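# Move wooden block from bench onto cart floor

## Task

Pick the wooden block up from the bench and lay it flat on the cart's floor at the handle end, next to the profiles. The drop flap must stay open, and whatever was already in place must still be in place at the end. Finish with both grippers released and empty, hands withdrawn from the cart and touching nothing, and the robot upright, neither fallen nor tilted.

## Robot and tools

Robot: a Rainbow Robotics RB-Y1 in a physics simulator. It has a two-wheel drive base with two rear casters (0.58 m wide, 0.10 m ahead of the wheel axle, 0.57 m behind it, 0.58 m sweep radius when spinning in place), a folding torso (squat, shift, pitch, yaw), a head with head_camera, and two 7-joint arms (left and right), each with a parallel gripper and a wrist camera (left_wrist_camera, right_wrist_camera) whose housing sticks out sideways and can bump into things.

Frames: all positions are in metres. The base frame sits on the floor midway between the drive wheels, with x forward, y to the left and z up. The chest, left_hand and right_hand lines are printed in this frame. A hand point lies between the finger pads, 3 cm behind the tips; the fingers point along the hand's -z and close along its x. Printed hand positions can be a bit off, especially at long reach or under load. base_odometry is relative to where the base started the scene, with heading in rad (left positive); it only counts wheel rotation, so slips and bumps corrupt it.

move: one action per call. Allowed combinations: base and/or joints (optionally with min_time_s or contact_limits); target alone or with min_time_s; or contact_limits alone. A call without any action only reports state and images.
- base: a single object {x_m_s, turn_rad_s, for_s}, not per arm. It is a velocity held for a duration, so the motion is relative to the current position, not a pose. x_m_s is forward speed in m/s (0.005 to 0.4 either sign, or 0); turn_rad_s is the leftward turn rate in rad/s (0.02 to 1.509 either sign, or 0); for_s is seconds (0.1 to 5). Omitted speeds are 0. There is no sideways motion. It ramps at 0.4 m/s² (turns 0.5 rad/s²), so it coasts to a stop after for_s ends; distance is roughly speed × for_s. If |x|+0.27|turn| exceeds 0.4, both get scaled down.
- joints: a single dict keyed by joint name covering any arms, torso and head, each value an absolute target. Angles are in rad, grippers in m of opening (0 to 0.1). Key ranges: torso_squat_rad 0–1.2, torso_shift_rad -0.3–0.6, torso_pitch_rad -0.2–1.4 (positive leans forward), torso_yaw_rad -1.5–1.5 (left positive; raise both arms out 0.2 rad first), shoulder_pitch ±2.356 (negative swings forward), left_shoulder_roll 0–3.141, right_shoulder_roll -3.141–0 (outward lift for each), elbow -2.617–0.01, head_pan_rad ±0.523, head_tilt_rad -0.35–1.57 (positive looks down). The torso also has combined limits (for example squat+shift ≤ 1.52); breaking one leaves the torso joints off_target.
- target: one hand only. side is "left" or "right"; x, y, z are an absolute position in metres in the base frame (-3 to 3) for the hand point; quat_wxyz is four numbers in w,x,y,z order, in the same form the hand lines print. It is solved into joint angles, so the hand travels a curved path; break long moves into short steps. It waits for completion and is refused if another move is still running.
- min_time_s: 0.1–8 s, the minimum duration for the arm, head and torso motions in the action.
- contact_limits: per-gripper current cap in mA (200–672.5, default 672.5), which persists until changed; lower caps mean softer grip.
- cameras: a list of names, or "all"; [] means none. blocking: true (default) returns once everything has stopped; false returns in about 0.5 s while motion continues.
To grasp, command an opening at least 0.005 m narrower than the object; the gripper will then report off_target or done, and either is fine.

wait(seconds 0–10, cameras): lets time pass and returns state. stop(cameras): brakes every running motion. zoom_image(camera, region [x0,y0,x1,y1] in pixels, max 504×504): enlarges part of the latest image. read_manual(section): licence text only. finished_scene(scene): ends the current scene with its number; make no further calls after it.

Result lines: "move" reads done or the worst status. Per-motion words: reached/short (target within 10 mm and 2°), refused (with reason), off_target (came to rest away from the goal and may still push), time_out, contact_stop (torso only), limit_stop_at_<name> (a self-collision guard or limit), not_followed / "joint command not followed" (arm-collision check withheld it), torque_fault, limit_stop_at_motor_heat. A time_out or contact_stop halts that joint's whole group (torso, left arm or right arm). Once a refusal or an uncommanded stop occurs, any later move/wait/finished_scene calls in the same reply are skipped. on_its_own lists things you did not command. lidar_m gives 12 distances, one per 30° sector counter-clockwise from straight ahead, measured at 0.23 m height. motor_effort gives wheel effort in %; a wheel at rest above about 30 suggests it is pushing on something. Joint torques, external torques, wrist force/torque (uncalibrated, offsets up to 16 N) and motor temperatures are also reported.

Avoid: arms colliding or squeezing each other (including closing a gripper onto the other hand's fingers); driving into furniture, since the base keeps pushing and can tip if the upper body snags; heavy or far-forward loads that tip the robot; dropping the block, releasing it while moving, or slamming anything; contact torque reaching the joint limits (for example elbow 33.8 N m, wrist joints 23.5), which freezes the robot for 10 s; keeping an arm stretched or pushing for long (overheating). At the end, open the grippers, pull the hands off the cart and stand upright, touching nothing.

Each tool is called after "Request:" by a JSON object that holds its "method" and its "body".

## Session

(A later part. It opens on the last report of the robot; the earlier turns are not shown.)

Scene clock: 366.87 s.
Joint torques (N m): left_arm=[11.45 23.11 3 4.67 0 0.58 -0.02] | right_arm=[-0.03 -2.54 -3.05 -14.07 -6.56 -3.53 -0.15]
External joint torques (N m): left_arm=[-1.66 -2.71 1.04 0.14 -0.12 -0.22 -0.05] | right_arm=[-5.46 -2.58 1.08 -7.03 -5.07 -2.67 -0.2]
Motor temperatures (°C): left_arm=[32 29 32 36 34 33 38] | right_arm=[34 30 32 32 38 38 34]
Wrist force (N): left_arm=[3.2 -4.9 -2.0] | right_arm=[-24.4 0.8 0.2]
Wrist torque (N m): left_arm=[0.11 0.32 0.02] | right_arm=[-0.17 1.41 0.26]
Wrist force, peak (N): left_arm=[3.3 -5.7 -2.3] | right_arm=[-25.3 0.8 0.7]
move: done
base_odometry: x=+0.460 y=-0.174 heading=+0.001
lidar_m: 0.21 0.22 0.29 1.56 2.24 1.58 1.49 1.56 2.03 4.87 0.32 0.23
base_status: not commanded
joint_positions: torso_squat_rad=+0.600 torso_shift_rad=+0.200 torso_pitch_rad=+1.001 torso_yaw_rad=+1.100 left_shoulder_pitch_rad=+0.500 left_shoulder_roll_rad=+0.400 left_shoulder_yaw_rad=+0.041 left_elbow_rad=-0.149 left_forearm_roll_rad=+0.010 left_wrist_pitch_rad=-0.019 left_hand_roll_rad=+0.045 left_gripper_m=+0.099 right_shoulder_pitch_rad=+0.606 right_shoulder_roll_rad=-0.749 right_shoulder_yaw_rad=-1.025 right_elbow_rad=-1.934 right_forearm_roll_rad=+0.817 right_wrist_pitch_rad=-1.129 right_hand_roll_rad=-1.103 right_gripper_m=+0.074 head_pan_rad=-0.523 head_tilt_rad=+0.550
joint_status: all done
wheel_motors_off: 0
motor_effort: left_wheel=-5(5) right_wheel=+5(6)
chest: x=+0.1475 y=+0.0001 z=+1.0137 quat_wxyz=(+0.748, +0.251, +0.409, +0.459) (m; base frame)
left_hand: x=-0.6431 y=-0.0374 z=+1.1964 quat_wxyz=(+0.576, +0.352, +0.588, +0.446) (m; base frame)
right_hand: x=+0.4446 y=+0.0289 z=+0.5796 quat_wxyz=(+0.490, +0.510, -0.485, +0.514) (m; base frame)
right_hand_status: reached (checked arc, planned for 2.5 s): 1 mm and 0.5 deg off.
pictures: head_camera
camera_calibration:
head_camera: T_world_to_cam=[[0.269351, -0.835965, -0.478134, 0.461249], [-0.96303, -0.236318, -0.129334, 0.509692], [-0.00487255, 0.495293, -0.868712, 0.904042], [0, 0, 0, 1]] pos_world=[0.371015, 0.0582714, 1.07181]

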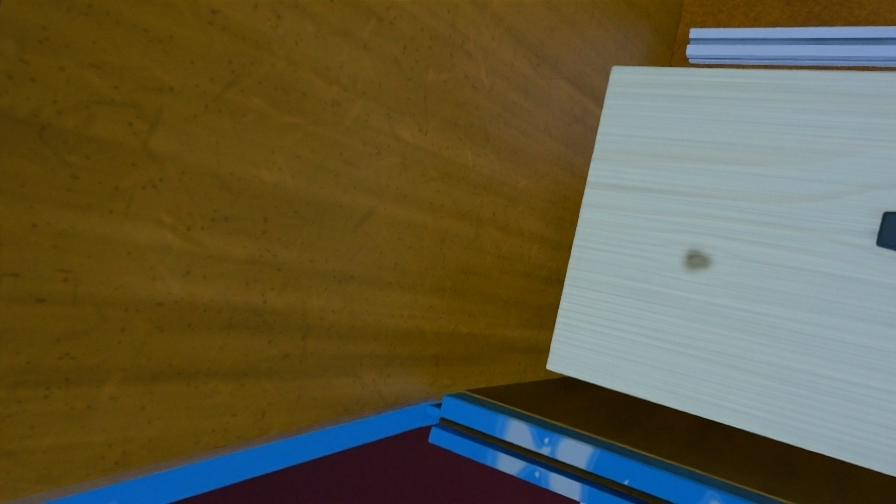

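Request:
{"method": "move", "body": {"target": {"side":"right","x":0.44,"y":0.048,"z":0.49,"quat_wxyz":[0.4873,0.5123,-0.4873,0.5123]}, "min_time_s": 2, "cameras": ["head_camera"]}}

Request:
{"method": "move", "body": {"target": {"side":"right","x":0.434,"y":0.05,"z":0.42,"quat_wxyz":[0.4873,0.5123,-0.4873,0.5123]}, "min_time_s": 2, "cameras": ["head_camera","right_wrist_camera"]}}

Scene clock: 370.23 s.
Joint torques (N m): left_arm=[11.61 23.17 3 4.94 0.02 0.56 -0.02] | right_arm=[-2.14 1 -1.81 -12.36 -5.84 -5.29 -0.05]
External joint torques (N m): left_arm=[-1.51 -2.65 1.04 0.42 -0.11 -0.24 -0.06] | right_arm=[-5.94 2.99 1.33 -6 -4.53 -4.06 -0.1]
Motor temperatures (°C): left_arm=[32 29 32 36 34 33 38] | right_arm=[34 30 32 32 38 38 34]
Wrist force (N): left_arm=[2.2 -4.3 -2.3] | right_arm=[-25.2 0.4 0.4]
Wrist torque (N m): left_arm=[0.08 0.19 0.04] | right_arm=[-0.24 1.33 0.32]
Wrist force, peak (N): left_arm=[4.1 -5.6 -1.9] | right_arm=[-25.4 -0.1 0.9]
move: done
base_odometry: x=+0.460 y=-0.174 heading=+0.001
lidar_m: 0.21 0.22 0.30 1.55 2.25 1.58 1.49 1.54 2.03 4.85 0.35 0.23
base_status: not commanded
joint_positions: torso_squat_rad=+0.600 torso_shift_rad=+0.200 torso_pitch_rad=+1.000 torso_yaw_rad=+1.100 left_shoulder_pitch_rad=+0.500 left_shoulder_roll_rad=+0.400 left_shoulder_yaw_rad=+0.041 left_elbow_rad=-0.149 left_forearm_roll_rad=+0.010 left_wrist_pitch_rad=-0.019 left_hand_roll_rad=+0.045 left_gripper_m=+0.099 right_shoulder_pitch_rad=+0.387 right_shoulder_roll_rad=-0.862 right_shoulder_yaw_rad=-0.829 right_elbow_rad=-1.510 right_forearm_roll_rad=+0.829 right_wrist_pitch_rad=-1.215 right_hand_roll_rad=-0.868 right_gripper_m=+0.074 head_pan_rad=-0.523 head_tilt_rad=+0.550
joint_status: all done
wheel_motors_off: 0
motor_effort: left_wheel=-5(6) right_wheel=+0(5)
chest: x=+0.1474 y=+0.0002 z=+1.0138 quat_wxyz=(+0.748, +0.250, +0.409, +0.459) (m; base frame)
left_hand: x=-0.6432 y=-0.0374 z=+1.1963 quat_wxyz=(+0.576, +0.352, +0.588, +0.446) (m; base frame)
right_hand: x=+0.4401 y=+0.0473 z=+0.4895 quat_wxyz=(+0.489, +0.511, -0.486, +0.514) (m; base frame)
right_hand_status: reached (checked arc, planned for 2.0 s): 1 mm and 0.3 deg off.
pictures: head_camera
camera_calibration:
head_camera: T_world_to_cam=[[0.269634, -0.836027, -0.477867, 0.461178], [-0.962952, -0.236495, -0.129593, 0.509831], [-0.00466955, 0.495105, -0.868821, 0.904168], [0, 0, 0, 1]] pos_world=[0.370815, 0.0584713, 1.07201]

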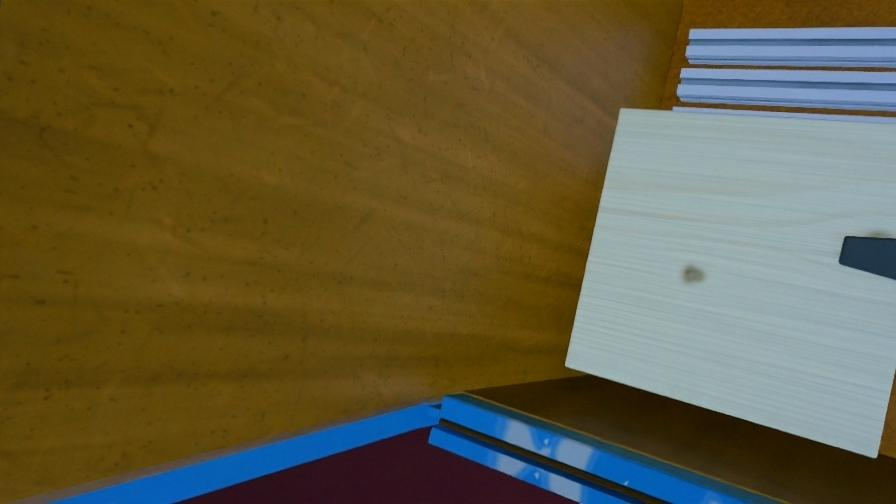

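Scene clock: 381.57 s.
Joint torques (N m): left_arm=[12.01 22.58 2.71 4.7 0.01 0.58 -0.01] | right_arm=[-42.85 -10.08 -7.65 -15.32 -5.01 -6.3 -0.37]
External joint torques (N m): left_arm=[-1.29 -3.15 0.76 0.1 -0.11 -0.23 -0.04] | right_arm=[-46.52 -7.19 -5.03 -10.43 -3.89 -4.82 -0.42]
External joint torques when the fault began: right_arm=[-71.15 -6.64 -4.9 -9.55 -4.86 -5.06 0.07]
Motor temperatures (°C): left_arm=[31 29 32 36 34 33 38] | right_arm=[37 30 32 33 38 38 34]
Wrist force (N): left_arm=[3.2 -4.8 -1.7] | right_arm=[-24.7 -0.5 -1.1]
Wrist torque (N m): left_arm=[0.16 0.32 0.06] | right_arm=[-0.18 1.36 0.24]
Wrist force, peak (N): left_arm=[3.1 -5.9 -2.8] | right_arm=[-33.4 2.6 0.1]
move: torque_fault
TORQUE FAULT: right_shoulder_pitch_rad reached its load limit. The robot stopped for 10 seconds, dropped its targets and accepts commands again. Before the stop ended, the hold on right_shoulder_pitch_rad was turned back by 0.6 degrees, the way its load pushed it. The stop added 8.9 s to the call.
base_odometry: x=+0.460 y=-0.174 heading=+0.001
lidar_m: 0.22 0.22 0.29 1.55 2.25 1.57 1.50 1.55 2.02 4.88 0.34 0.24
base_status: not commanded
joint_positions: torso_squat_rad=+0.601 torso_shift_rad=+0.196 torso_pitch_rad=+0.991 torso_yaw_rad=+1.098 left_shoulder_pitch_rad=+0.500 left_shoulder_roll_rad=+0.400 left_shoulder_yaw_rad=+0.041 left_elbow_rad=-0.149 left_forearm_roll_rad=+0.010 left_wrist_pitch_rad=-0.019 left_hand_roll_rad=+0.045 left_gripper_m=+0.099 right_shoulder_pitch_rad=+0.268 right_shoulder_roll_rad=-0.921 right_shoulder_yaw_rad=-0.736 right_elbow_rad=-1.154 right_forearm_roll_rad=+0.828 right_wrist_pitch_rad=-1.317 right_hand_roll_rad=-0.720 right_gripper_m=+0.074 head_pan_rad=-0.523 head_tilt_rad=+0.550
joint_status: right_shoulder_pitch_rad torque_fault (moved -0.127 of -0.237); right_shoulder_roll_rad torque_fault (moved -0.059 of -0.098); right_shoulder_yaw_rad torque_fault (moved +0.093 of +0.138); right_elbow_rad torque_fault (moved +0.357 of +0.481); right_wrist_pitch_rad torque_fault (moved -0.102 of -0.160); right_hand_roll_rad torque_fault (moved +0.148 of +0.227); the others done
wheel_motors_off: 0
on_its_own: right_shoulder_pitch_rad is held at +0.257, not at your +0.150, since a torque_fault; right_shoulder_roll_rad is held at -0.923, not at your -0.960, since a torque_fault; right_shoulder_yaw_rad is held at -0.737, not at your -0.690, since a torque_fault; right_elbow_rad is held at -1.156, not at your -1.030, since a torque_fault; right_wrist_pitch_rad is held at -1.318, not at your -1.376, since a torque_fault; right_hand_roll_rad is held at -0.720, not at your -0.641, since a torque_fault
motor_effort: left_wheel=-10(17) right_wheel=+8(15)
chest: x=+0.1434 y=+0.0018 z=+1.0165 quat_wxyz=(+0.751, +0.247, +0.406, +0.459) (m; base frame)
left_hand: x=-0.6489 y=-0.0352 z=+1.1914 quat_wxyz=(+0.580, +0.348, +0.586, +0.446) (m; base frame)
right_hand: x=+0.4242 y=+0.0305 z=+0.4283 quat_wxyz=(+0.513, +0.507, -0.460, +0.518) (m; base frame)
right_hand_status: short (checked arc, planned for 2.0 s): torque_fault, 23 mm and 4.4 deg off.
pictures: head_camera, right_wrist_camera
camera_calibration:
head_camera: T_world_to_cam=[[0.274447, -0.837958, -0.471705, 0.457815], [-0.961595, -0.237223, -0.138061, 0.515172], [0.00379035, 0.49148, -0.870881, 0.906577], [0, 0, 0, 1]] pos_world=[0.366304, 0.0602758, 1.0766]
right_wrist_camera: T_world_to_cam=[[-0.0131372, -0.0379289, -0.999194, 0.433437], [-0.834158, -0.550604, 0.031868, 0.384097], [-0.551369, 0.833904, -0.0244053, 0.291073], [0, 0, 0, 1]] pos_world=[0.486581, -0.0148018, 0.427951]

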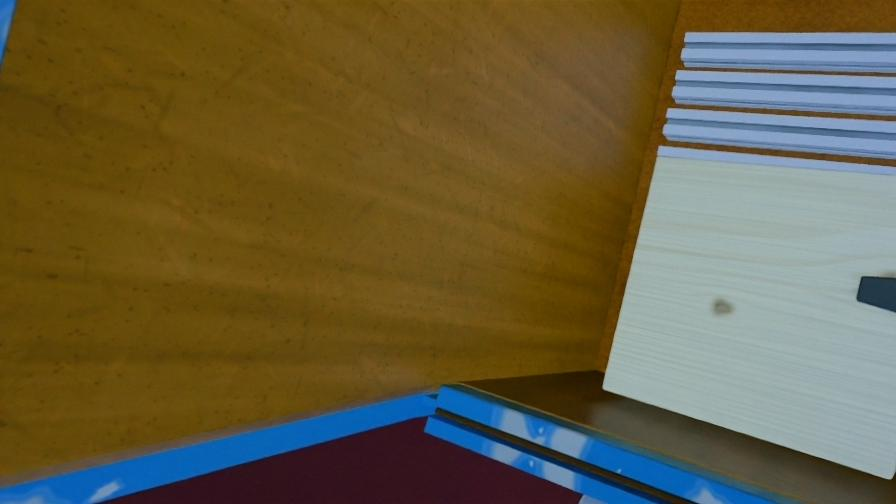

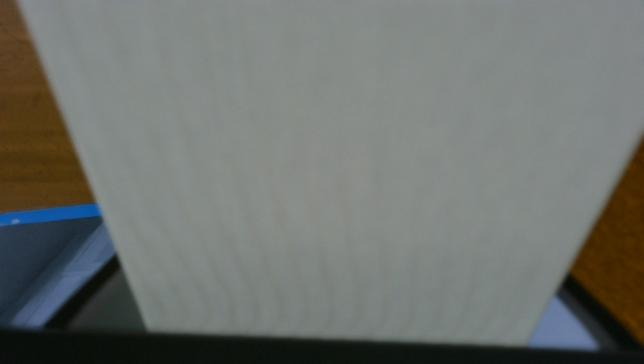

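Request:
{"method": "move", "body": {"joints": {"torso_squat_rad":0.3,"torso_shift_rad":0.2,"torso_pitch_rad":1.0,"torso_yaw_rad":1.1}, "min_time_s": 3, "cameras": ["head_camera"]}}

Request:
{"method": "move", "body": {"target": {"side":"right","x":0.452,"y":0.05,"z":0.455,"quat_wxyz":[0.4873,0.5123,-0.4873,0.5123]}, "min_time_s": 2.5, "cameras": ["head_camera"]}}

Scene clock: 391.17 s.
Joint torques (N m): left_arm=[11.67 22.77 2.76 4.62 0.06 0.57 -0.08] | right_arm=[-1.87 -4.23 -4.9 -11.8 -5.02 -6.39 -0.28]
External joint torques (N m): left_arm=[-1.44 -3.05 0.81 0.1 -0.06 -0.23 -0.11] | right_arm=[-5.36 -1.46 -2.39 -6.84 -3.91 -4.9 -0.33]
Motor temperatures (°C): left_arm=[31 29 32 36 34 33 38] | right_arm=[37 30 32 33 37 38 34]
Wrist force (N): left_arm=[3.3 -4.1 -2.2] | right_arm=[-24.1 -0.5 -0.4]
Wrist torque (N m): left_arm=[0.02 0.33 0.03] | right_arm=[-0.23 1.39 0.26]
Wrist force, peak (N): left_arm=[4.0 -5.5 -1.9] | right_arm=[-25.0 -0.1 -1.0]
move: done
base_odometry: x=+0.460 y=-0.174 heading=+0.001
lidar_m: 0.21 0.23 0.30 1.56 2.25 1.57 1.48 1.55 2.04 4.88 0.35 0.24
base_status: not commanded
joint_positions: torso_squat_rad=+0.300 torso_shift_rad=+0.200 torso_pitch_rad=+1.001 torso_yaw_rad=+1.100 left_shoulder_pitch_rad=+0.500 left_shoulder_roll_rad=+0.400 left_shoulder_yaw_rad=+0.041 left_elbow_rad=-0.149 left_forearm_roll_rad=+0.010 left_wrist_pitch_rad=-0.019 left_hand_roll_rad=+0.045 left_gripper_m=+0.099 right_shoulder_pitch_rad=+0.258 right_shoulder_roll_rad=-0.922 right_shoulder_yaw_rad=-0.737 right_elbow_rad=-1.155 right_forearm_roll_rad=+0.828 right_wrist_pitch_rad=-1.317 right_hand_roll_rad=-0.720 right_gripper_m=+0.074 head_pan_rad=-0.523 head_tilt_rad=+0.550
joint_status: all done
wheel_motors_off: 0
on_its_own: right_shoulder_pitch_rad is held at +0.257, not at your +0.150, since a torque_fault; right_shoulder_roll_rad is held at -0.923, not at your -0.960, since a torque_fault; right_shoulder_yaw_rad is held at -0.737, not at your -0.690, since a torque_fault; right_elbow_rad is held at -1.156, not at your -1.030, since a torque_fault; right_wrist_pitch_rad is held at -1.318, not at your -1.376, since a torque_fault; right_hand_roll_rad is held at -0.720, not at your -0.641, since a torque_fault
motor_effort: left_wheel=-11(12) right_wheel=+10(20)
chest: x=+0.1656 y=+0.0002 z=+1.1028 quat_wxyz=(+0.748, +0.251, +0.409, +0.459) (m; base frame)
left_hand: x=-0.6249 y=-0.0373 z=+1.2857 quat_wxyz=(+0.576, +0.352, +0.588, +0.446) (m; base frame)
right_hand: x=+0.4439 y=+0.0344 z=+0.5137 quat_wxyz=(+0.512, +0.510, -0.463, +0.513) (m; base frame)
pictures: head_camera
camera_calibration:
head_camera: T_world_to_cam=[[0.269292, -0.835995, -0.478116, 0.499147], [-0.963045, -0.236375, -0.129116, 0.53845], [-0.00507443, 0.495217, -0.868755, 0.981567], [0, 0, 0, 1]] pos_world=[0.389116, 0.0584714, 1.16091]

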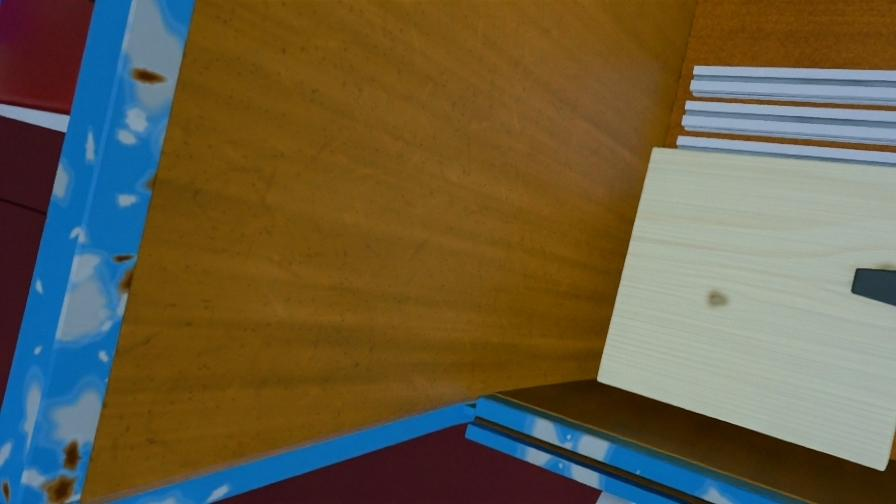

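Scene clock: 394.00 s.
Joint torques (N m): left_arm=[11.7 22.65 2.87 4.8 0.05 0.62 0.05] | right_arm=[-4.99 -6.04 -0.97 -5.29 -2.42 -7.58 -0.2]
External joint torques (N m): left_arm=[-1.41 -3.18 0.92 0.28 -0.08 -0.19 0.02] | right_arm=[-4.71 0.43 0.1 -3.87 -1.85 -5.77 -0.25]
Motor temperatures (°C): left_arm=[31 29 32 36 34 33 38] | right_arm=[37 30 32 33 37 38 34]
Wrist force (N): left_arm=[2.9 -4.7 -1.5] | right_arm=[-24.4 1.0 -0.2]
Wrist torque (N m): left_arm=[0.12 0.26 0.09] | right_arm=[-0.18 1.37 0.24]
Wrist force, peak (N): left_arm=[3.7 -4.8 -2.6] | right_arm=[-25.8 0.2 0.6]
move: short
base_odometry: x=+0.460 y=-0.174 heading=+0.001
lidar_m: 0.21 0.23 0.30 1.56 2.24 1.59 1.49 1.55 2.04 4.88 0.34 0.24
base_status: not commanded
joint_positions: torso_squat_rad=+0.300 torso_shift_rad=+0.200 torso_pitch_rad=+1.001 torso_yaw_rad=+1.100 left_shoulder_pitch_rad=+0.500 left_shoulder_roll_rad=+0.400 left_shoulder_yaw_rad=+0.041 left_elbow_rad=-0.149 left_forearm_roll_rad=+0.010 left_wrist_pitch_rad=-0.019 left_hand_roll_rad=+0.045 left_gripper_m=+0.099 right_shoulder_pitch_rad=-0.252 right_shoulder_roll_rad=-1.161 right_shoulder_yaw_rad=-0.160 right_elbow_rad=-0.266 right_forearm_roll_rad=+0.559 right_wrist_pitch_rad=-1.569 right_hand_roll_rad=-0.299 right_gripper_m=+0.074 head_pan_rad=-0.523 head_tilt_rad=+0.550
joint_status: all done
wheel_motors_off: 0
motor_effort: left_wheel=-10(12) right_wheel=+10(13)
chest: x=+0.1656 y=+0.0002 z=+1.1028 quat_wxyz=(+0.748, +0.251, +0.409, +0.459) (m; base frame)
left_hand: x=-0.6249 y=-0.0373 z=+1.2857 quat_wxyz=(+0.576, +0.352, +0.588, +0.446) (m; base frame)
right_hand: x=+0.4515 y=+0.0495 z=+0.4549 quat_wxyz=(+0.502, +0.498, -0.478, +0.522) (m; base frame)
right_hand_status: short (checked arc, as near as the solve gets, planned for 2.5 s): 1 mm and 2.8 deg off. The place is met; only the turn is off.
pictures: head_camera
camera_calibration:
head_camera: T_world_to_cam=[[0.269339, -0.835996, -0.478087, 0.499011], [-0.963033, -0.236367, -0.129223, 0.538545], [-0.0049739, 0.495218, -0.868754, 0.981577], [0, 0, 0, 1]] pos_world=[0.389116, 0.0583714, 1.16091]

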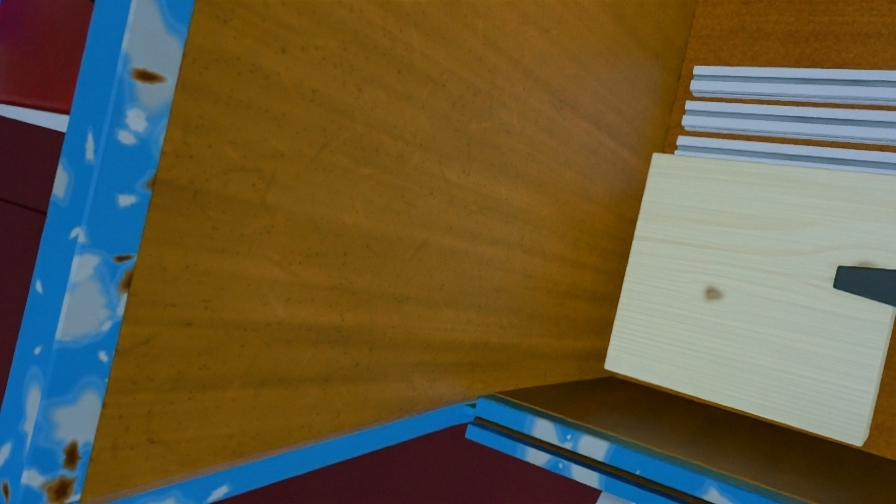

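Request:
{"method": "move", "body": {"joints": {"torso_squat_rad":0.47,"torso_shift_rad":0.205}, "min_time_s": 2, "cameras": ["head_camera"]}}

Request:
{"method": "move", "body": {"joints": {"torso_squat_rad":0.58,"torso_shift_rad":0.21}, "min_time_s": 2, "cameras": ["head_camera","right_wrist_camera"]}}

Scene clock: 400.37 s.
Joint torques (N m): left_arm=[11.5 22.81 2.83 4.74 0.03 0.61 0.07] | right_arm=[-5.13 -6.09 -1.02 -5.5 -2.33 -7.77 -0.14]
External joint torques (N m): left_arm=[-1.61 -3.01 0.88 0.22 -0.1 -0.19 0.04] | right_arm=[-4.86 0.38 0.04 -4.08 -1.77 -5.95 -0.19]
Motor temperatures (°C): left_arm=[31 29 32 36 34 33 38] | right_arm=[36 30 32 32 37 39 34]
Wrist force (N): left_arm=[2.9 -4.6 -2.2] | right_arm=[-24.4 0.8 -0.1]
Wrist torque (N m): left_arm=[0.09 0.27 0.03] | right_arm=[-0.26 1.37 0.26]
Wrist force, peak (N): left_arm=[4.1 -5.2 -2.2] | right_arm=[-25.0 0.3 -0.3]
move: done
base_odometry: x=+0.460 y=-0.174 heading=+0.001
lidar_m: 0.21 0.22 0.30 1.57 2.24 1.57 1.49 1.56 2.04 4.89 0.35 0.24
base_status: not commanded
joint_positions: torso_squat_rad=+0.470 torso_shift_rad=+0.205 torso_pitch_rad=+1.001 torso_yaw_rad=+1.100 left_shoulder_pitch_rad=+0.500 left_shoulder_roll_rad=+0.400 left_shoulder_yaw_rad=+0.041 left_elbow_rad=-0.149 left_forearm_roll_rad=+0.010 left_wrist_pitch_rad=-0.019 left_hand_roll_rad=+0.045 left_gripper_m=+0.099 right_shoulder_pitch_rad=-0.252 right_shoulder_roll_rad=-1.161 right_shoulder_yaw_rad=-0.160 right_elbow_rad=-0.266 right_forearm_roll_rad=+0.559 right_wrist_pitch_rad=-1.569 right_hand_roll_rad=-0.299 right_gripper_m=+0.074 head_pan_rad=-0.523 head_tilt_rad=+0.550
joint_status: all done
wheel_motors_off: 0
motor_effort: left_wheel=-12(12) right_wheel=+10(13)
chest: x=+0.1597 y=+0.0002 z=+1.0585 quat_wxyz=(+0.748, +0.251, +0.409, +0.459) (m; base frame)
left_hand: x=-0.6308 y=-0.0374 z=+1.2413 quat_wxyz=(+0.576, +0.352, +0.588, +0.446) (m; base frame)
right_hand: x=+0.4457 y=+0.0494 z=+0.4106 quat_wxyz=(+0.502, +0.498, -0.478, +0.522) (m; base frame)
pictures: head_camera
camera_calibration:
head_camera: T_world_to_cam=[[0.269385, -0.835998, -0.478058, 0.479419], [-0.96302, -0.236359, -0.12933, 0.527266], [-0.00487336, 0.495219, -0.868754, 0.94311], [0, 0, 0, 1]] pos_world=[0.383215, 0.0583714, 1.11671]

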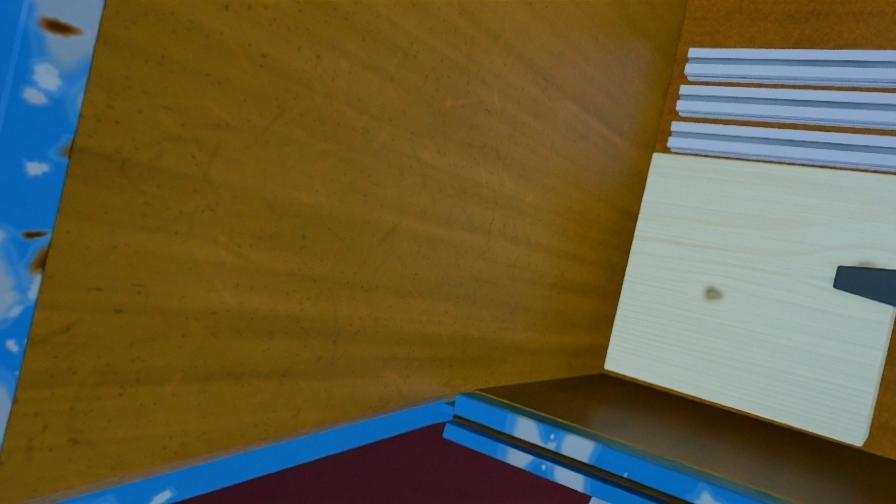

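Scene clock: 402.67 s.
Joint torques (N m): left_arm=[11.35 22.79 2.94 4.7 0.1 0.55 0.02] | right_arm=[-5.08 -6.13 -0.85 -5.33 -2.39 -7.67 -0.17]
External joint torques (N m): left_arm=[-1.76 -3.03 0.99 0.17 -0.03 -0.25 -0.01] | right_arm=[-4.8 0.34 0.22 -3.91 -1.83 -5.85 -0.22]
Motor temperatures (°C): left_arm=[31 29 32 36 34 33 38] | right_arm=[36 30 32 32 37 39 34]
Wrist force (N): left_arm=[3.0 -4.4 -1.3] | right_arm=[-23.8 1.0 0.0]
Wrist torque (N m): left_arm=[0.14 0.31 0.05] | right_arm=[-0.27 1.43 0.25]
Wrist force, peak (N): left_arm=[4.3 -5.0 -2.4] | right_arm=[-24.8 0.6 -0.8]
move: done
base_odometry: x=+0.460 y=-0.174 heading=+0.001
lidar_m: 0.21 0.23 0.30 1.57 2.26 1.58 1.50 1.55 2.04 4.89 0.35 0.23
base_status: not commanded
joint_positions: torso_squat_rad=+0.580 torso_shift_rad=+0.210 torso_pitch_rad=+1.001 torso_yaw_rad=+1.100 left_shoulder_pitch_rad=+0.500 left_shoulder_roll_rad=+0.400 left_shoulder_yaw_rad=+0.041 left_elbow_rad=-0.149 left_forearm_roll_rad=+0.010 left_wrist_pitch_rad=-0.019 left_hand_roll_rad=+0.045 left_gripper_m=+0.099 right_shoulder_pitch_rad=-0.252 right_shoulder_roll_rad=-1.161 right_shoulder_yaw_rad=-0.160 right_elbow_rad=-0.266 right_forearm_roll_rad=+0.559 right_wrist_pitch_rad=-1.569 right_hand_roll_rad=-0.299 right_gripper_m=+0.074 head_pan_rad=-0.523 head_tilt_rad=+0.550
joint_status: all done
wheel_motors_off: 0
motor_effort: left_wheel=-11(12) right_wheel=+10(12)
chest: x=+0.1547 y=+0.0002 z=+1.0202 quat_wxyz=(+0.748, +0.251, +0.409, +0.459) (m; base frame)
left_hand: x=-0.6358 y=-0.0374 z=+1.2029 quat_wxyz=(+0.576, +0.352, +0.588, +0.446) (m; base frame)
right_hand: x=+0.4407 y=+0.0494 z=+0.3723 quat_wxyz=(+0.502, +0.498, -0.478, +0.522) (m; base frame)
pictures: head_camera, right_wrist_camera
camera_calibration:
head_camera: T_world_to_cam=[[0.269432, -0.835986, -0.478052, 0.462384], [-0.963007, -0.2364, -0.129355, 0.517508], [-0.00487279, 0.49522, -0.868754, 0.909724], [0, 0, 0, 1]] pos_world=[0.378216, 0.0583713, 1.07831]
right_wrist_camera: T_world_to_cam=[[0.0292664, -0.0202028, -0.999367, 0.358882], [-0.840344, -0.541881, -0.013655, 0.429309], [-0.541263, 0.840212, -0.0328362, 0.281397], [0, 0, 0, 1]] pos_world=[0.502574, 0.00345222, 0.373758]

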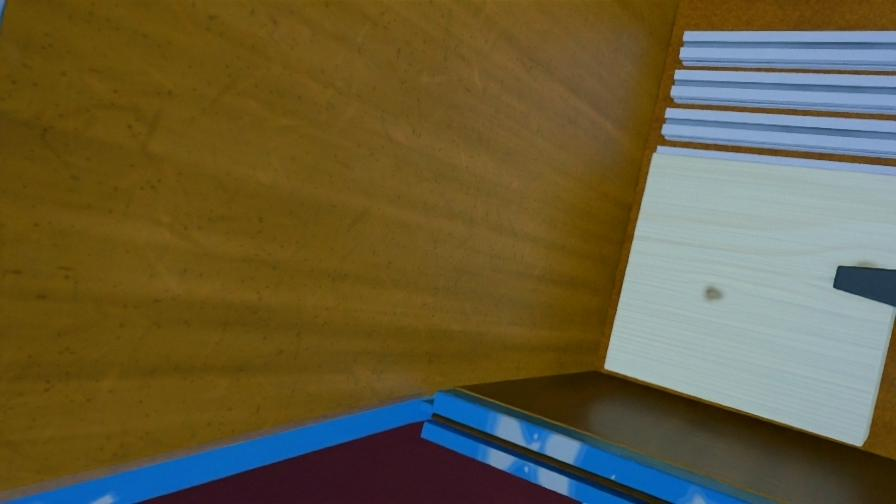

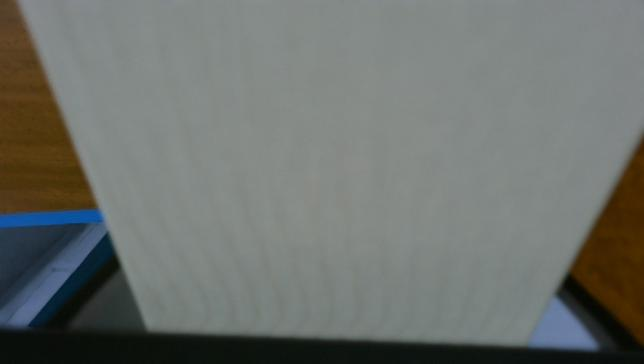

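Request:
{"method": "move", "body": {"target": {"side":"right","x":0.436,"y":0.05,"z":0.375,"quat_wxyz":[0.5202,0.4753,-0.452,0.5469]}, "min_time_s": 2, "cameras": ["head_camera"]}}

Request:
{"method": "move", "body": {"joints": {"torso_squat_rad":0.63,"torso_shift_rad":0.215}, "min_time_s": 2, "cameras": ["head_camera"]}}

Scene clock: 409.40 s.
Joint torques (N m): left_arm=[11.88 22.78 3.01 4.71 0.04 0.5 -0.01] | right_arm=[2.91 -2.9 -4.7 -3.88 -2.33 -2.14 -1.45]
External joint torques (N m): left_arm=[-1.22 -3.05 1.06 0.19 -0.08 -0.3 -0.05] | right_arm=[1.28 2.22 -2.6 -0.45 -1.66 -0.41 -1.5]
Motor temperatures (°C): left_arm=[31 29 32 36 34 33 38] | right_arm=[36 30 32 32 37 39 34]
Wrist force (N): left_arm=[3.0 -4.4 -2.4] | right_arm=[-11.6 1.9 -1.9]
Wrist torque (N m): left_arm=[0.15 0.28 0.06] | right_arm=[0.01 -1.15 1.40]
Wrist force, peak (N): left_arm=[3.2 -5.7 -2.7] | right_arm=[-25.1 0.5 -1.9]
move: done
base_odometry: x=+0.460 y=-0.174 heading=+0.001
lidar_m: 0.21 0.22 0.30 1.56 2.26 1.57 1.48 1.54 2.03 4.88 0.34 0.23
base_status: not commanded
joint_positions: torso_squat_rad=+0.580 torso_shift_rad=+0.210 torso_pitch_rad=+1.000 torso_yaw_rad=+1.100 left_shoulder_pitch_rad=+0.500 left_shoulder_roll_rad=+0.400 left_shoulder_yaw_rad=+0.041 left_elbow_rad=-0.149 left_forearm_roll_rad=+0.010 left_wrist_pitch_rad=-0.019 left_hand_roll_rad=+0.045 left_gripper_m=+0.099 right_shoulder_pitch_rad=+0.132 right_shoulder_roll_rad=-1.145 right_shoulder_yaw_rad=-0.295 right_elbow_rad=-0.815 right_forearm_roll_rad=+0.474 right_wrist_pitch_rad=-1.227 right_hand_roll_rad=-0.416 right_gripper_m=+0.074 head_pan_rad=-0.523 head_tilt_rad=+0.550
joint_status: all done
wheel_motors_off: 0
motor_effort: left_wheel=-11(12) right_wheel=+10(13)
chest: x=+0.1546 y=+0.0001 z=+1.0202 quat_wxyz=(+0.748, +0.251, +0.409, +0.459) (m; base frame)
left_hand: x=-0.6360 y=-0.0375 z=+1.2027 quat_wxyz=(+0.576, +0.352, +0.588, +0.446) (m; base frame)
right_hand: x=+0.4361 y=+0.0501 z=+0.3754 quat_wxyz=(+0.518, +0.478, -0.454, +0.546) (m; base frame)
right_hand_status: reached (checked arc, planned for 2.0 s): 0 mm and 0.4 deg off.
pictures: head_camera
camera_calibration:
head_camera: T_world_to_cam=[[0.26944, -0.835904, -0.478191, 0.462516], [-0.963006, -0.236282, -0.129579, 0.517635], [-0.00467239, 0.495414, -0.868644, 0.909654], [0, 0, 0, 1]] pos_world=[0.378115, 0.0582713, 1.07841]

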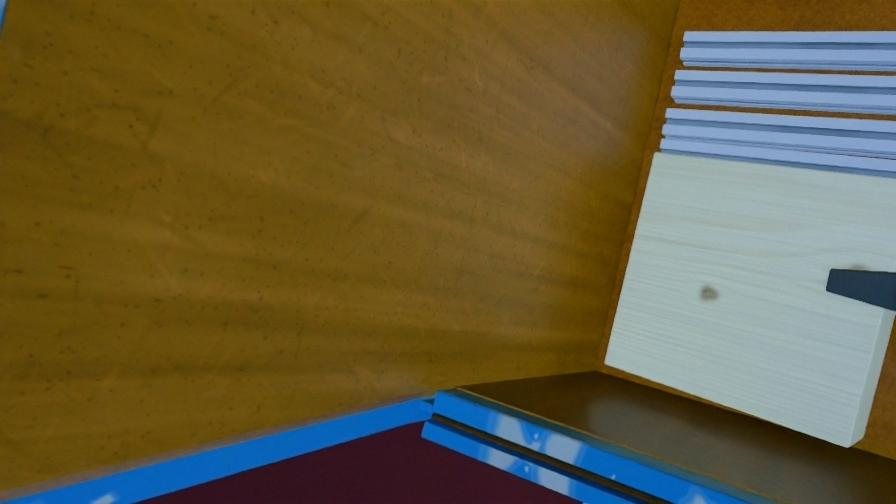

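Scene clock: 411.70 s.
Joint torques (N m): left_arm=[11.61 22.83 3.05 4.73 0.18 0.7 0.09] | right_arm=[4.13 -2.49 -2.75 4.8 -0.32 6.02 -3.08]
External joint torques (N m): left_arm=[-1.5 -2.99 1.1 0.2 0.06 -0.1 0.06] | right_arm=[2.53 2.66 -0.63 8.26 0.36 7.75 -3.13]
Motor temperatures (°C): left_arm=[31 29 32 36 34 33 38] | right_arm=[36 30 32 32 37 39 34]
Wrist force (N): left_arm=[3.3 -4.3 -2.0] | right_arm=[7.1 6.1 5.7]
Wrist torque (N m): left_arm=[0.06 0.32 0.04] | right_arm=[-0.04 -4.98 3.51]
Wrist force, peak (N): left_arm=[3.6 -5.1 -2.1] | right_arm=[-12.1 2.3 -2.8]
move: done
base_odometry: x=+0.460 y=-0.174 heading=+0.001
lidar_m: 0.22 0.22 0.30 1.57 2.25 1.58 1.49 1.55 2.05 4.88 0.35 0.24
base_status: not commanded
joint_positions: torso_squat_rad=+0.630 torso_shift_rad=+0.215 torso_pitch_rad=+0.999 torso_yaw_rad=+1.100 left_shoulder_pitch_rad=+0.500 left_shoulder_roll_rad=+0.400 left_shoulder_yaw_rad=+0.041 left_elbow_rad=-0.149 left_forearm_roll_rad=+0.010 left_wrist_pitch_rad=-0.019 left_hand_roll_rad=+0.045 left_gripper_m=+0.099 right_shoulder_pitch_rad=+0.132 right_shoulder_roll_rad=-1.145 right_shoulder_yaw_rad=-0.295 right_elbow_rad=-0.817 right_forearm_roll_rad=+0.473 right_wrist_pitch_rad=-1.229 right_hand_roll_rad=-0.416 right_gripper_m=+0.076 head_pan_rad=-0.523 head_tilt_rad=+0.550
joint_status: all done
wheel_motors_off: 0
motor_effort: left_wheel=-11(12) right_wheel=+11(13)
chest: x=+0.1528 y=+0.0000 z=+1.0005 quat_wxyz=(+0.748, +0.250, +0.408, +0.459) (m; base frame)
left_hand: x=-0.6380 y=-0.0375 z=+1.1821 quat_wxyz=(+0.577, +0.351, +0.587, +0.446) (m; base frame)
right_hand: x=+0.4353 y=+0.0508 z=+0.3571 quat_wxyz=(+0.516, +0.478, -0.455, +0.546) (m; base frame)
pictures: head_camera
camera_calibration:
head_camera: T_world_to_cam=[[0.269975, -0.835861, -0.477964, 0.453258], [-0.96286, -0.236252, -0.13071, 0.514417], [-0.003665, 0.495501, -0.8686, 0.892272], [0, 0, 0, 1]] pos_world=[0.376214, 0.0582712, 1.05891]

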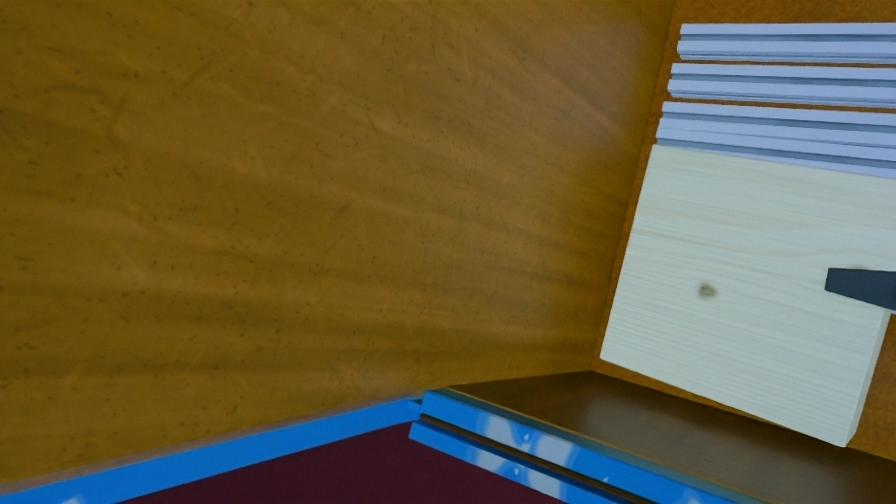

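Request:
{"method": "zoom_image", "body": {"camera": "head_camera", "region": [560, 0, 896, 250]}}

Request:
{"method": "zoom_image", "body": {"camera": "head_camera", "region": [560, 250, 896, 500]}}

Scaled by 1.500 from the camera's 896x504 image, which has a finer 1280x720 frame.

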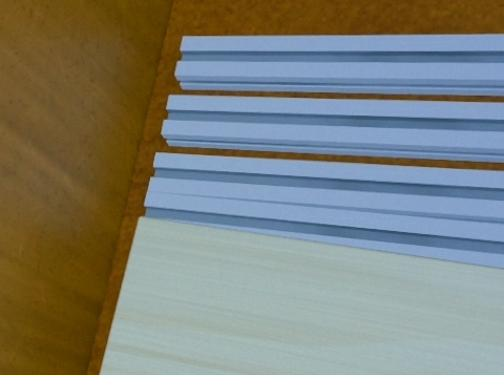

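Scaled by 1.500 from the camera's 896x504 image, which has a finer 1280x720 frame.

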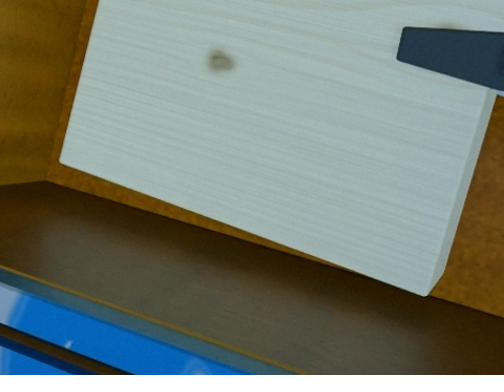

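Request:
{"method": "move", "body": {"joints": {"torso_squat_rad":0.54,"torso_shift_rad":0.21}, "min_time_s": 2, "cameras": ["head_camera"]}}

Request:
{"method": "zoom_image", "body": {"camera": "head_camera", "region": [560, 0, 896, 500]}}

Scene clock: 420.23 s.
Joint torques (N m): left_arm=[11.67 22.93 3.05 4.67 0.1 0.67 -0.01] | right_arm=[-0.1 -3.91 -2.41 -9.05 -3.04 -7.13 -0.42]
External joint torques (N m): left_arm=[-1.44 -2.9 1.1 0.15 -0.03 -0.13 -0.04] | right_arm=[-1.75 1.19 -0.31 -5.62 -2.37 -5.41 -0.47]
Motor temperatures (°C): left_arm=[31 29 32 36 34 33 38] | right_arm=[35 30 32 32 37 39 34]
Wrist force (N): left_arm=[3.0 -5.0 -1.5] | right_arm=[-24.4 0.4 -2.4]
Wrist torque (N m): left_arm=[0.20 0.28 0.06] | right_arm=[-0.15 1.38 0.03]
Wrist force, peak (N): left_arm=[4.0 -5.3 -2.5] | right_arm=[-24.4 0.4 -2.4]
move: done
base_odometry: x=+0.460 y=-0.174 heading=+0.001
lidar_m: 0.22 0.23 0.30 1.55 2.26 1.57 1.48 1.55 2.04 4.88 0.33 0.24
base_status: not commanded
joint_positions: torso_squat_rad=+0.540 torso_shift_rad=+0.210 torso_pitch_rad=+1.001 torso_yaw_rad=+1.100 left_shoulder_pitch_rad=+0.500 left_shoulder_roll_rad=+0.400 left_shoulder_yaw_rad=+0.041 left_elbow_rad=-0.149 left_forearm_roll_rad=+0.010 left_wrist_pitch_rad=-0.019 left_hand_roll_rad=+0.045 left_gripper_m=+0.099 right_shoulder_pitch_rad=+0.133 right_shoulder_roll_rad=-1.145 right_shoulder_yaw_rad=-0.295 right_elbow_rad=-0.814 right_forearm_roll_rad=+0.474 right_wrist_pitch_rad=-1.226 right_hand_roll_rad=-0.416 right_gripper_m=+0.075 head_pan_rad=-0.523 head_tilt_rad=+0.550
joint_status: all done
wheel_motors_off: 0
motor_effort: left_wheel=-11(11) right_wheel=+11(14)
chest: x=+0.1579 y=+0.0001 z=+1.0346 quat_wxyz=(+0.748, +0.251, +0.409, +0.459) (m; base frame)
left_hand: x=-0.6326 y=-0.0375 z=+1.2175 quat_wxyz=(+0.576, +0.352, +0.588, +0.446) (m; base frame)
right_hand: x=+0.4390 y=+0.0494 z=+0.3889 quat_wxyz=(+0.519, +0.477, -0.453, +0.546) (m; base frame)
pictures: head_camera
camera_calibration:
head_camera: T_world_to_cam=[[0.269254, -0.835911, -0.478283, 0.468638], [-0.963056, -0.236265, -0.129233, 0.522306], [-0.00497456, 0.49541, -0.868645, 0.922208], [0, 0, 0, 1]] pos_world=[0.381415, 0.0582713, 1.09271]

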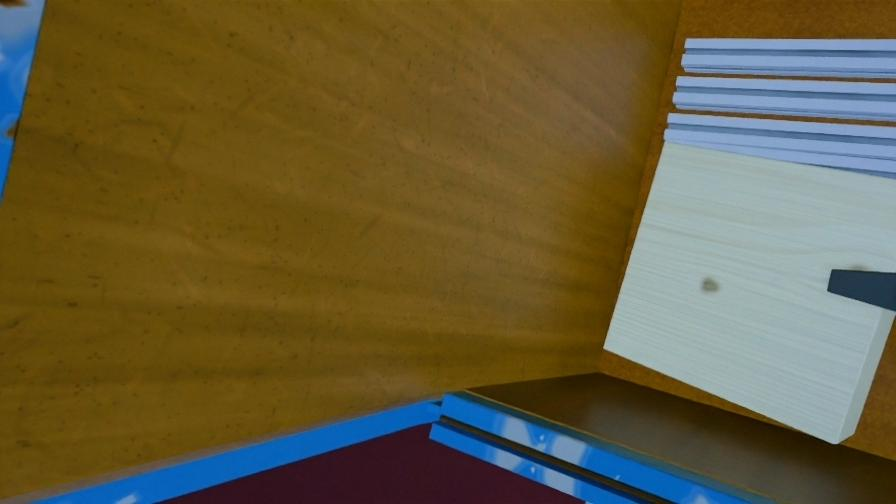

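Scaled by 1.008 from the camera's 896x504 image, which has a finer 1280x720 frame.

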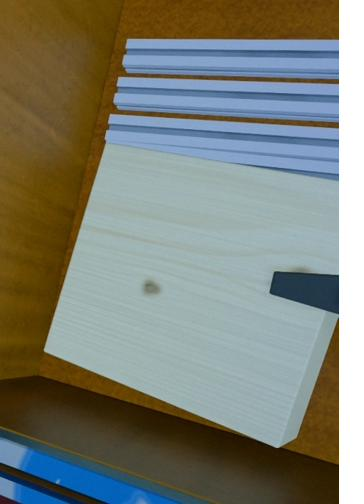

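Request:
{"method": "move", "body": {"target": {"side":"right","x":0.427,"y":0.052,"z":0.392,"quat_wxyz":[0.4893,0.4995,-0.4252,0.5747]}, "min_time_s": 1.5, "cameras": ["head_camera"]}}

Request:
{"method": "zoom_image", "body": {"camera": "head_camera", "region": [560, 0, 896, 500]}}

Scene clock: 425.90 s.
Joint torques (N m): left_arm=[11.54 22.88 3.05 4.67 -0.01 0.57 0] | right_arm=[-0.28 -7.02 -2.17 -10.86 -3.14 -7.39 -0.31]
External joint torques (N m): left_arm=[-1.57 -2.95 1.1 0.15 -0.14 -0.23 -0.03] | right_arm=[-1.61 -1.47 0.06 -7.42 -2.42 -5.68 -0.36]
Motor temperatures (°C): left_arm=[31 29 32 36 34 33 38] | right_arm=[35 30 32 32 36 39 34]
Wrist force (N): left_arm=[3.3 -4.6 -1.4] | right_arm=[-23.8 0.6 -2.8]
Wrist torque (N m): left_arm=[0.10 0.34 0.01] | right_arm=[-0.15 1.46 0.02]
Wrist force, peak (N): left_arm=[3.6 -5.6 -2.6] | right_arm=[-24.6 0.9 -2.9]
move: done
base_odometry: x=+0.460 y=-0.174 heading=+0.001
lidar_m: 0.21 0.22 0.31 1.56 2.25 1.58 1.49 1.55 2.04 4.88 0.35 0.24
base_status: not commanded
joint_positions: torso_squat_rad=+0.540 torso_shift_rad=+0.210 torso_pitch_rad=+1.001 torso_yaw_rad=+1.100 left_shoulder_pitch_rad=+0.500 left_shoulder_roll_rad=+0.400 left_shoulder_yaw_rad=+0.041 left_elbow_rad=-0.149 left_forearm_roll_rad=+0.010 left_wrist_pitch_rad=-0.019 left_hand_roll_rad=+0.045 left_gripper_m=+0.099 right_shoulder_pitch_rad=+0.139 right_shoulder_roll_rad=-1.189 right_shoulder_yaw_rad=-0.249 right_elbow_rad=-0.833 right_forearm_roll_rad=+0.516 right_wrist_pitch_rad=-1.237 right_hand_roll_rad=-0.444 right_gripper_m=+0.075 head_pan_rad=-0.523 head_tilt_rad=+0.550
joint_status: all done
wheel_motors_off: 0
motor_effort: left_wheel=-11(12) right_wheel=+11(13)
chest: x=+0.1579 y=+0.0001 z=+1.0346 quat_wxyz=(+0.748, +0.251, +0.409, +0.459) (m; base frame)
left_hand: x=-0.6326 y=-0.0375 z=+1.2175 quat_wxyz=(+0.576, +0.352, +0.588, +0.446) (m; base frame)
right_hand: x=+0.4268 y=+0.0513 z=+0.3911 quat_wxyz=(+0.490, +0.499, -0.424, +0.575) (m; base frame)
right_hand_status: reached (checked arc, planned for 1.5 s): 1 mm and 0.2 deg off.
pictures: head_camera
camera_calibration:
head_camera: T_world_to_cam=[[0.269254, -0.835911, -0.478283, 0.468638], [-0.963056, -0.236265, -0.129233, 0.522306], [-0.00497456, 0.49541, -0.868645, 0.922208], [0, 0, 0, 1]] pos_world=[0.381415, 0.0582713, 1.09271]

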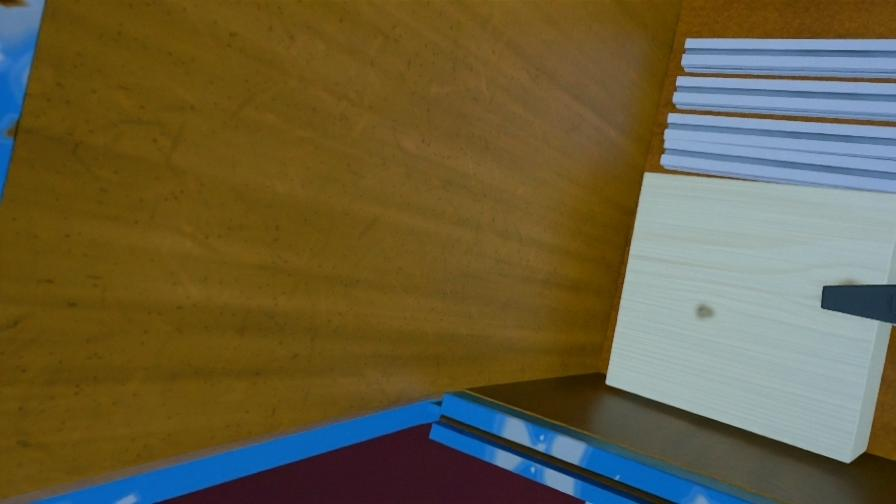

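Scaled by 1.008 from the camera's 896x504 image, which has a finer 1280x720 frame.

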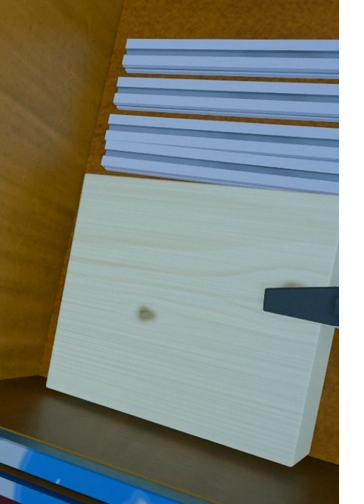

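Request:
{"method": "move", "body": {"joints": {"torso_squat_rad":0.6,"torso_shift_rad":0.225}, "min_time_s": 1.5, "cameras": []}}

Request:
{"method": "move", "body": {"joints": {"torso_squat_rad":0.64,"torso_shift_rad":0.23}, "min_time_s": 1.5, "cameras": ["head_camera"]}}

Request:
{"method": "zoom_image", "body": {"camera": "head_camera", "region": [560, 0, 896, 500]}}

Scene clock: 429.67 s.
Joint torques (N m): left_arm=[11.43 22.88 3 4.62 0.07 0.64 0] | right_arm=[-0.59 -6.55 -2.11 -10.63 -3.08 -7.43 -0.31]
External joint torques (N m): left_arm=[-1.68 -2.95 1.05 0.09 -0.05 -0.17 -0.03] | right_arm=[-1.92 -1 0.12 -7.19 -2.36 -5.72 -0.36]
Motor temperatures (°C): left_arm=[31 29 32 36 34 33 38] | right_arm=[35 30 32 32 36 39 34]
Wrist force (N): left_arm=[3.6 -4.4 -2.1] | right_arm=[-24.3 0.3 -2.1]
Wrist torque (N m): left_arm=[0.09 0.36 0.09] | right_arm=[-0.15 1.36 0.04]
Wrist force, peak (N): left_arm=[3.2 -5.7 -2.4] | right_arm=[-24.6 0.5 -2.7]
move: done
base_odometry: x=+0.460 y=-0.174 heading=+0.001
lidar_m: 0.21 0.22 0.30 1.56 2.23 1.56 1.49 1.54 2.04 4.88 0.34 0.23
base_status: not commanded
joint_positions: torso_squat_rad=+0.600 torso_shift_rad=+0.225 torso_pitch_rad=+1.001 torso_yaw_rad=+1.100 left_shoulder_pitch_rad=+0.500 left_shoulder_roll_rad=+0.400 left_shoulder_yaw_rad=+0.041 left_elbow_rad=-0.149 left_forearm_roll_rad=+0.010 left_wrist_pitch_rad=-0.019 left_hand_roll_rad=+0.045 left_gripper_m=+0.099 right_shoulder_pitch_rad=+0.139 right_shoulder_roll_rad=-1.189 right_shoulder_yaw_rad=-0.249 right_elbow_rad=-0.833 right_forearm_roll_rad=+0.516 right_wrist_pitch_rad=-1.237 right_hand_roll_rad=-0.444 right_gripper_m=+0.075 head_pan_rad=-0.523 head_tilt_rad=+0.550
joint_status: all done
wheel_motors_off: 0
motor_effort: left_wheel=-11(11) right_wheel=+11(13)
chest: x=+0.1615 y=+0.0001 z=+1.0107 quat_wxyz=(+0.748, +0.251, +0.409, +0.459) (m; base frame)
left_hand: x=-0.6290 y=-0.0375 z=+1.1934 quat_wxyz=(+0.576, +0.352, +0.588, +0.446) (m; base frame)
right_hand: x=+0.4306 y=+0.0513 z=+0.3672 quat_wxyz=(+0.490, +0.499, -0.424, +0.575) (m; base frame)
pictures: none
No camera images: "cameras" was empty.

Scene clock: 431.47 s.
Joint torques (N m): left_arm=[11.5 22.79 3.09 4.7 0.01 0.59 -0.02] | right_arm=[1.46 -5.5 -2.06 -3.9 2.2 0.04 1.35]
External joint torques (N m): left_arm=[-1.61 -3.03 1.14 0.18 -0.11 -0.21 -0.06] | right_arm=[0.15 0.07 0.17 -0.44 2.93 1.75 1.3]
Motor temperatures (°C): left_arm=[31 29 32 36 34 33 38] | right_arm=[35 30 32 32 36 39 34]
Wrist force (N): left_arm=[3.0 -4.5 -2.0] | right_arm=[-4.4 -4.7 7.2]
Wrist torque (N m): left_arm=[0.08 0.29 0.08] | right_arm=[-0.60 -2.63 -1.88]
Wrist force, peak (N): left_arm=[3.7 -5.1 -2.4] | right_arm=[-23.9 0.5 -2.2]
move: done
base_odometry: x=+0.460 y=-0.174 heading=+0.001
lidar_m: 0.22 0.22 0.30 1.57 2.26 1.58 1.50 1.54 2.05 4.87 0.34 0.24
base_status: not commanded
joint_positions: torso_squat_rad=+0.640 torso_shift_rad=+0.230 torso_pitch_rad=+1.000 torso_yaw_rad=+1.100 left_shoulder_pitch_rad=+0.500 left_shoulder_roll_rad=+0.400 left_shoulder_yaw_rad=+0.041 left_elbow_rad=-0.149 left_forearm_roll_rad=+0.010 left_wrist_pitch_rad=-0.019 left_hand_roll_rad=+0.045 left_gripper_m=+0.099 right_shoulder_pitch_rad=+0.139 right_shoulder_roll_rad=-1.189 right_shoulder_yaw_rad=-0.249 right_elbow_rad=-0.834 right_forearm_roll_rad=+0.515 right_wrist_pitch_rad=-1.238 right_hand_roll_rad=-0.444 right_gripper_m=+0.074 head_pan_rad=-0.523 head_tilt_rad=+0.550
joint_status: all done
wheel_motors_off: 0
motor_effort: left_wheel=-12(12) right_wheel=+11(13)
chest: x=+0.1604 y=+0.0001 z=+0.9944 quat_wxyz=(+0.748, +0.251, +0.409, +0.459) (m; base frame)
left_hand: x=-0.6303 y=-0.0375 z=+1.1765 quat_wxyz=(+0.576, +0.352, +0.588, +0.446) (m; base frame)
right_hand: x=+0.4302 y=+0.0520 z=+0.3522 quat_wxyz=(+0.489, +0.499, -0.426, +0.574) (m; base frame)
pictures: head_camera
camera_calibration:
head_camera: T_world_to_cam=[[0.269698, -0.835905, -0.478043, 0.448436], [-0.962936, -0.236265, -0.130129, 0.520344], [-0.0041694, 0.49542, -0.868643, 0.887161], [0, 0, 0, 1]] pos_world=[0.383814, 0.0582713, 1.05271]

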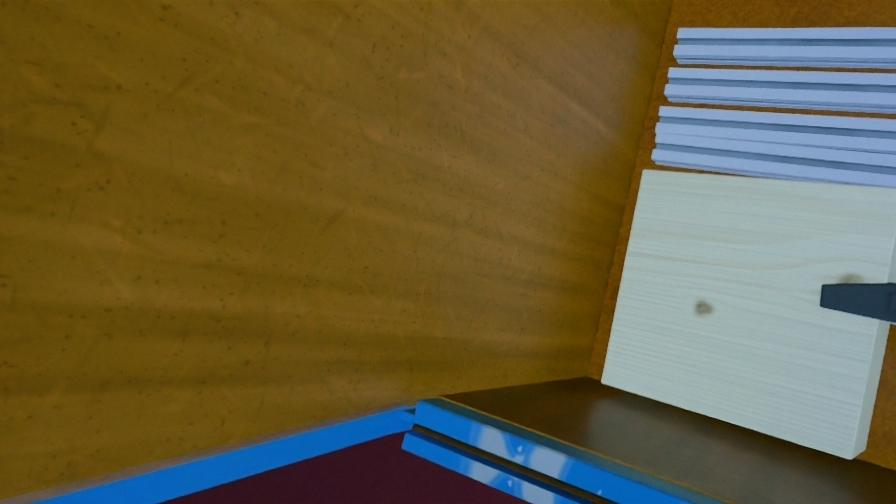

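Scaled by 1.008 from the camera's 896x504 image, which has a finer 1280x720 frame.

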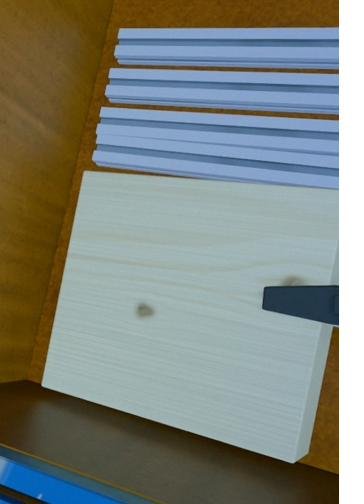

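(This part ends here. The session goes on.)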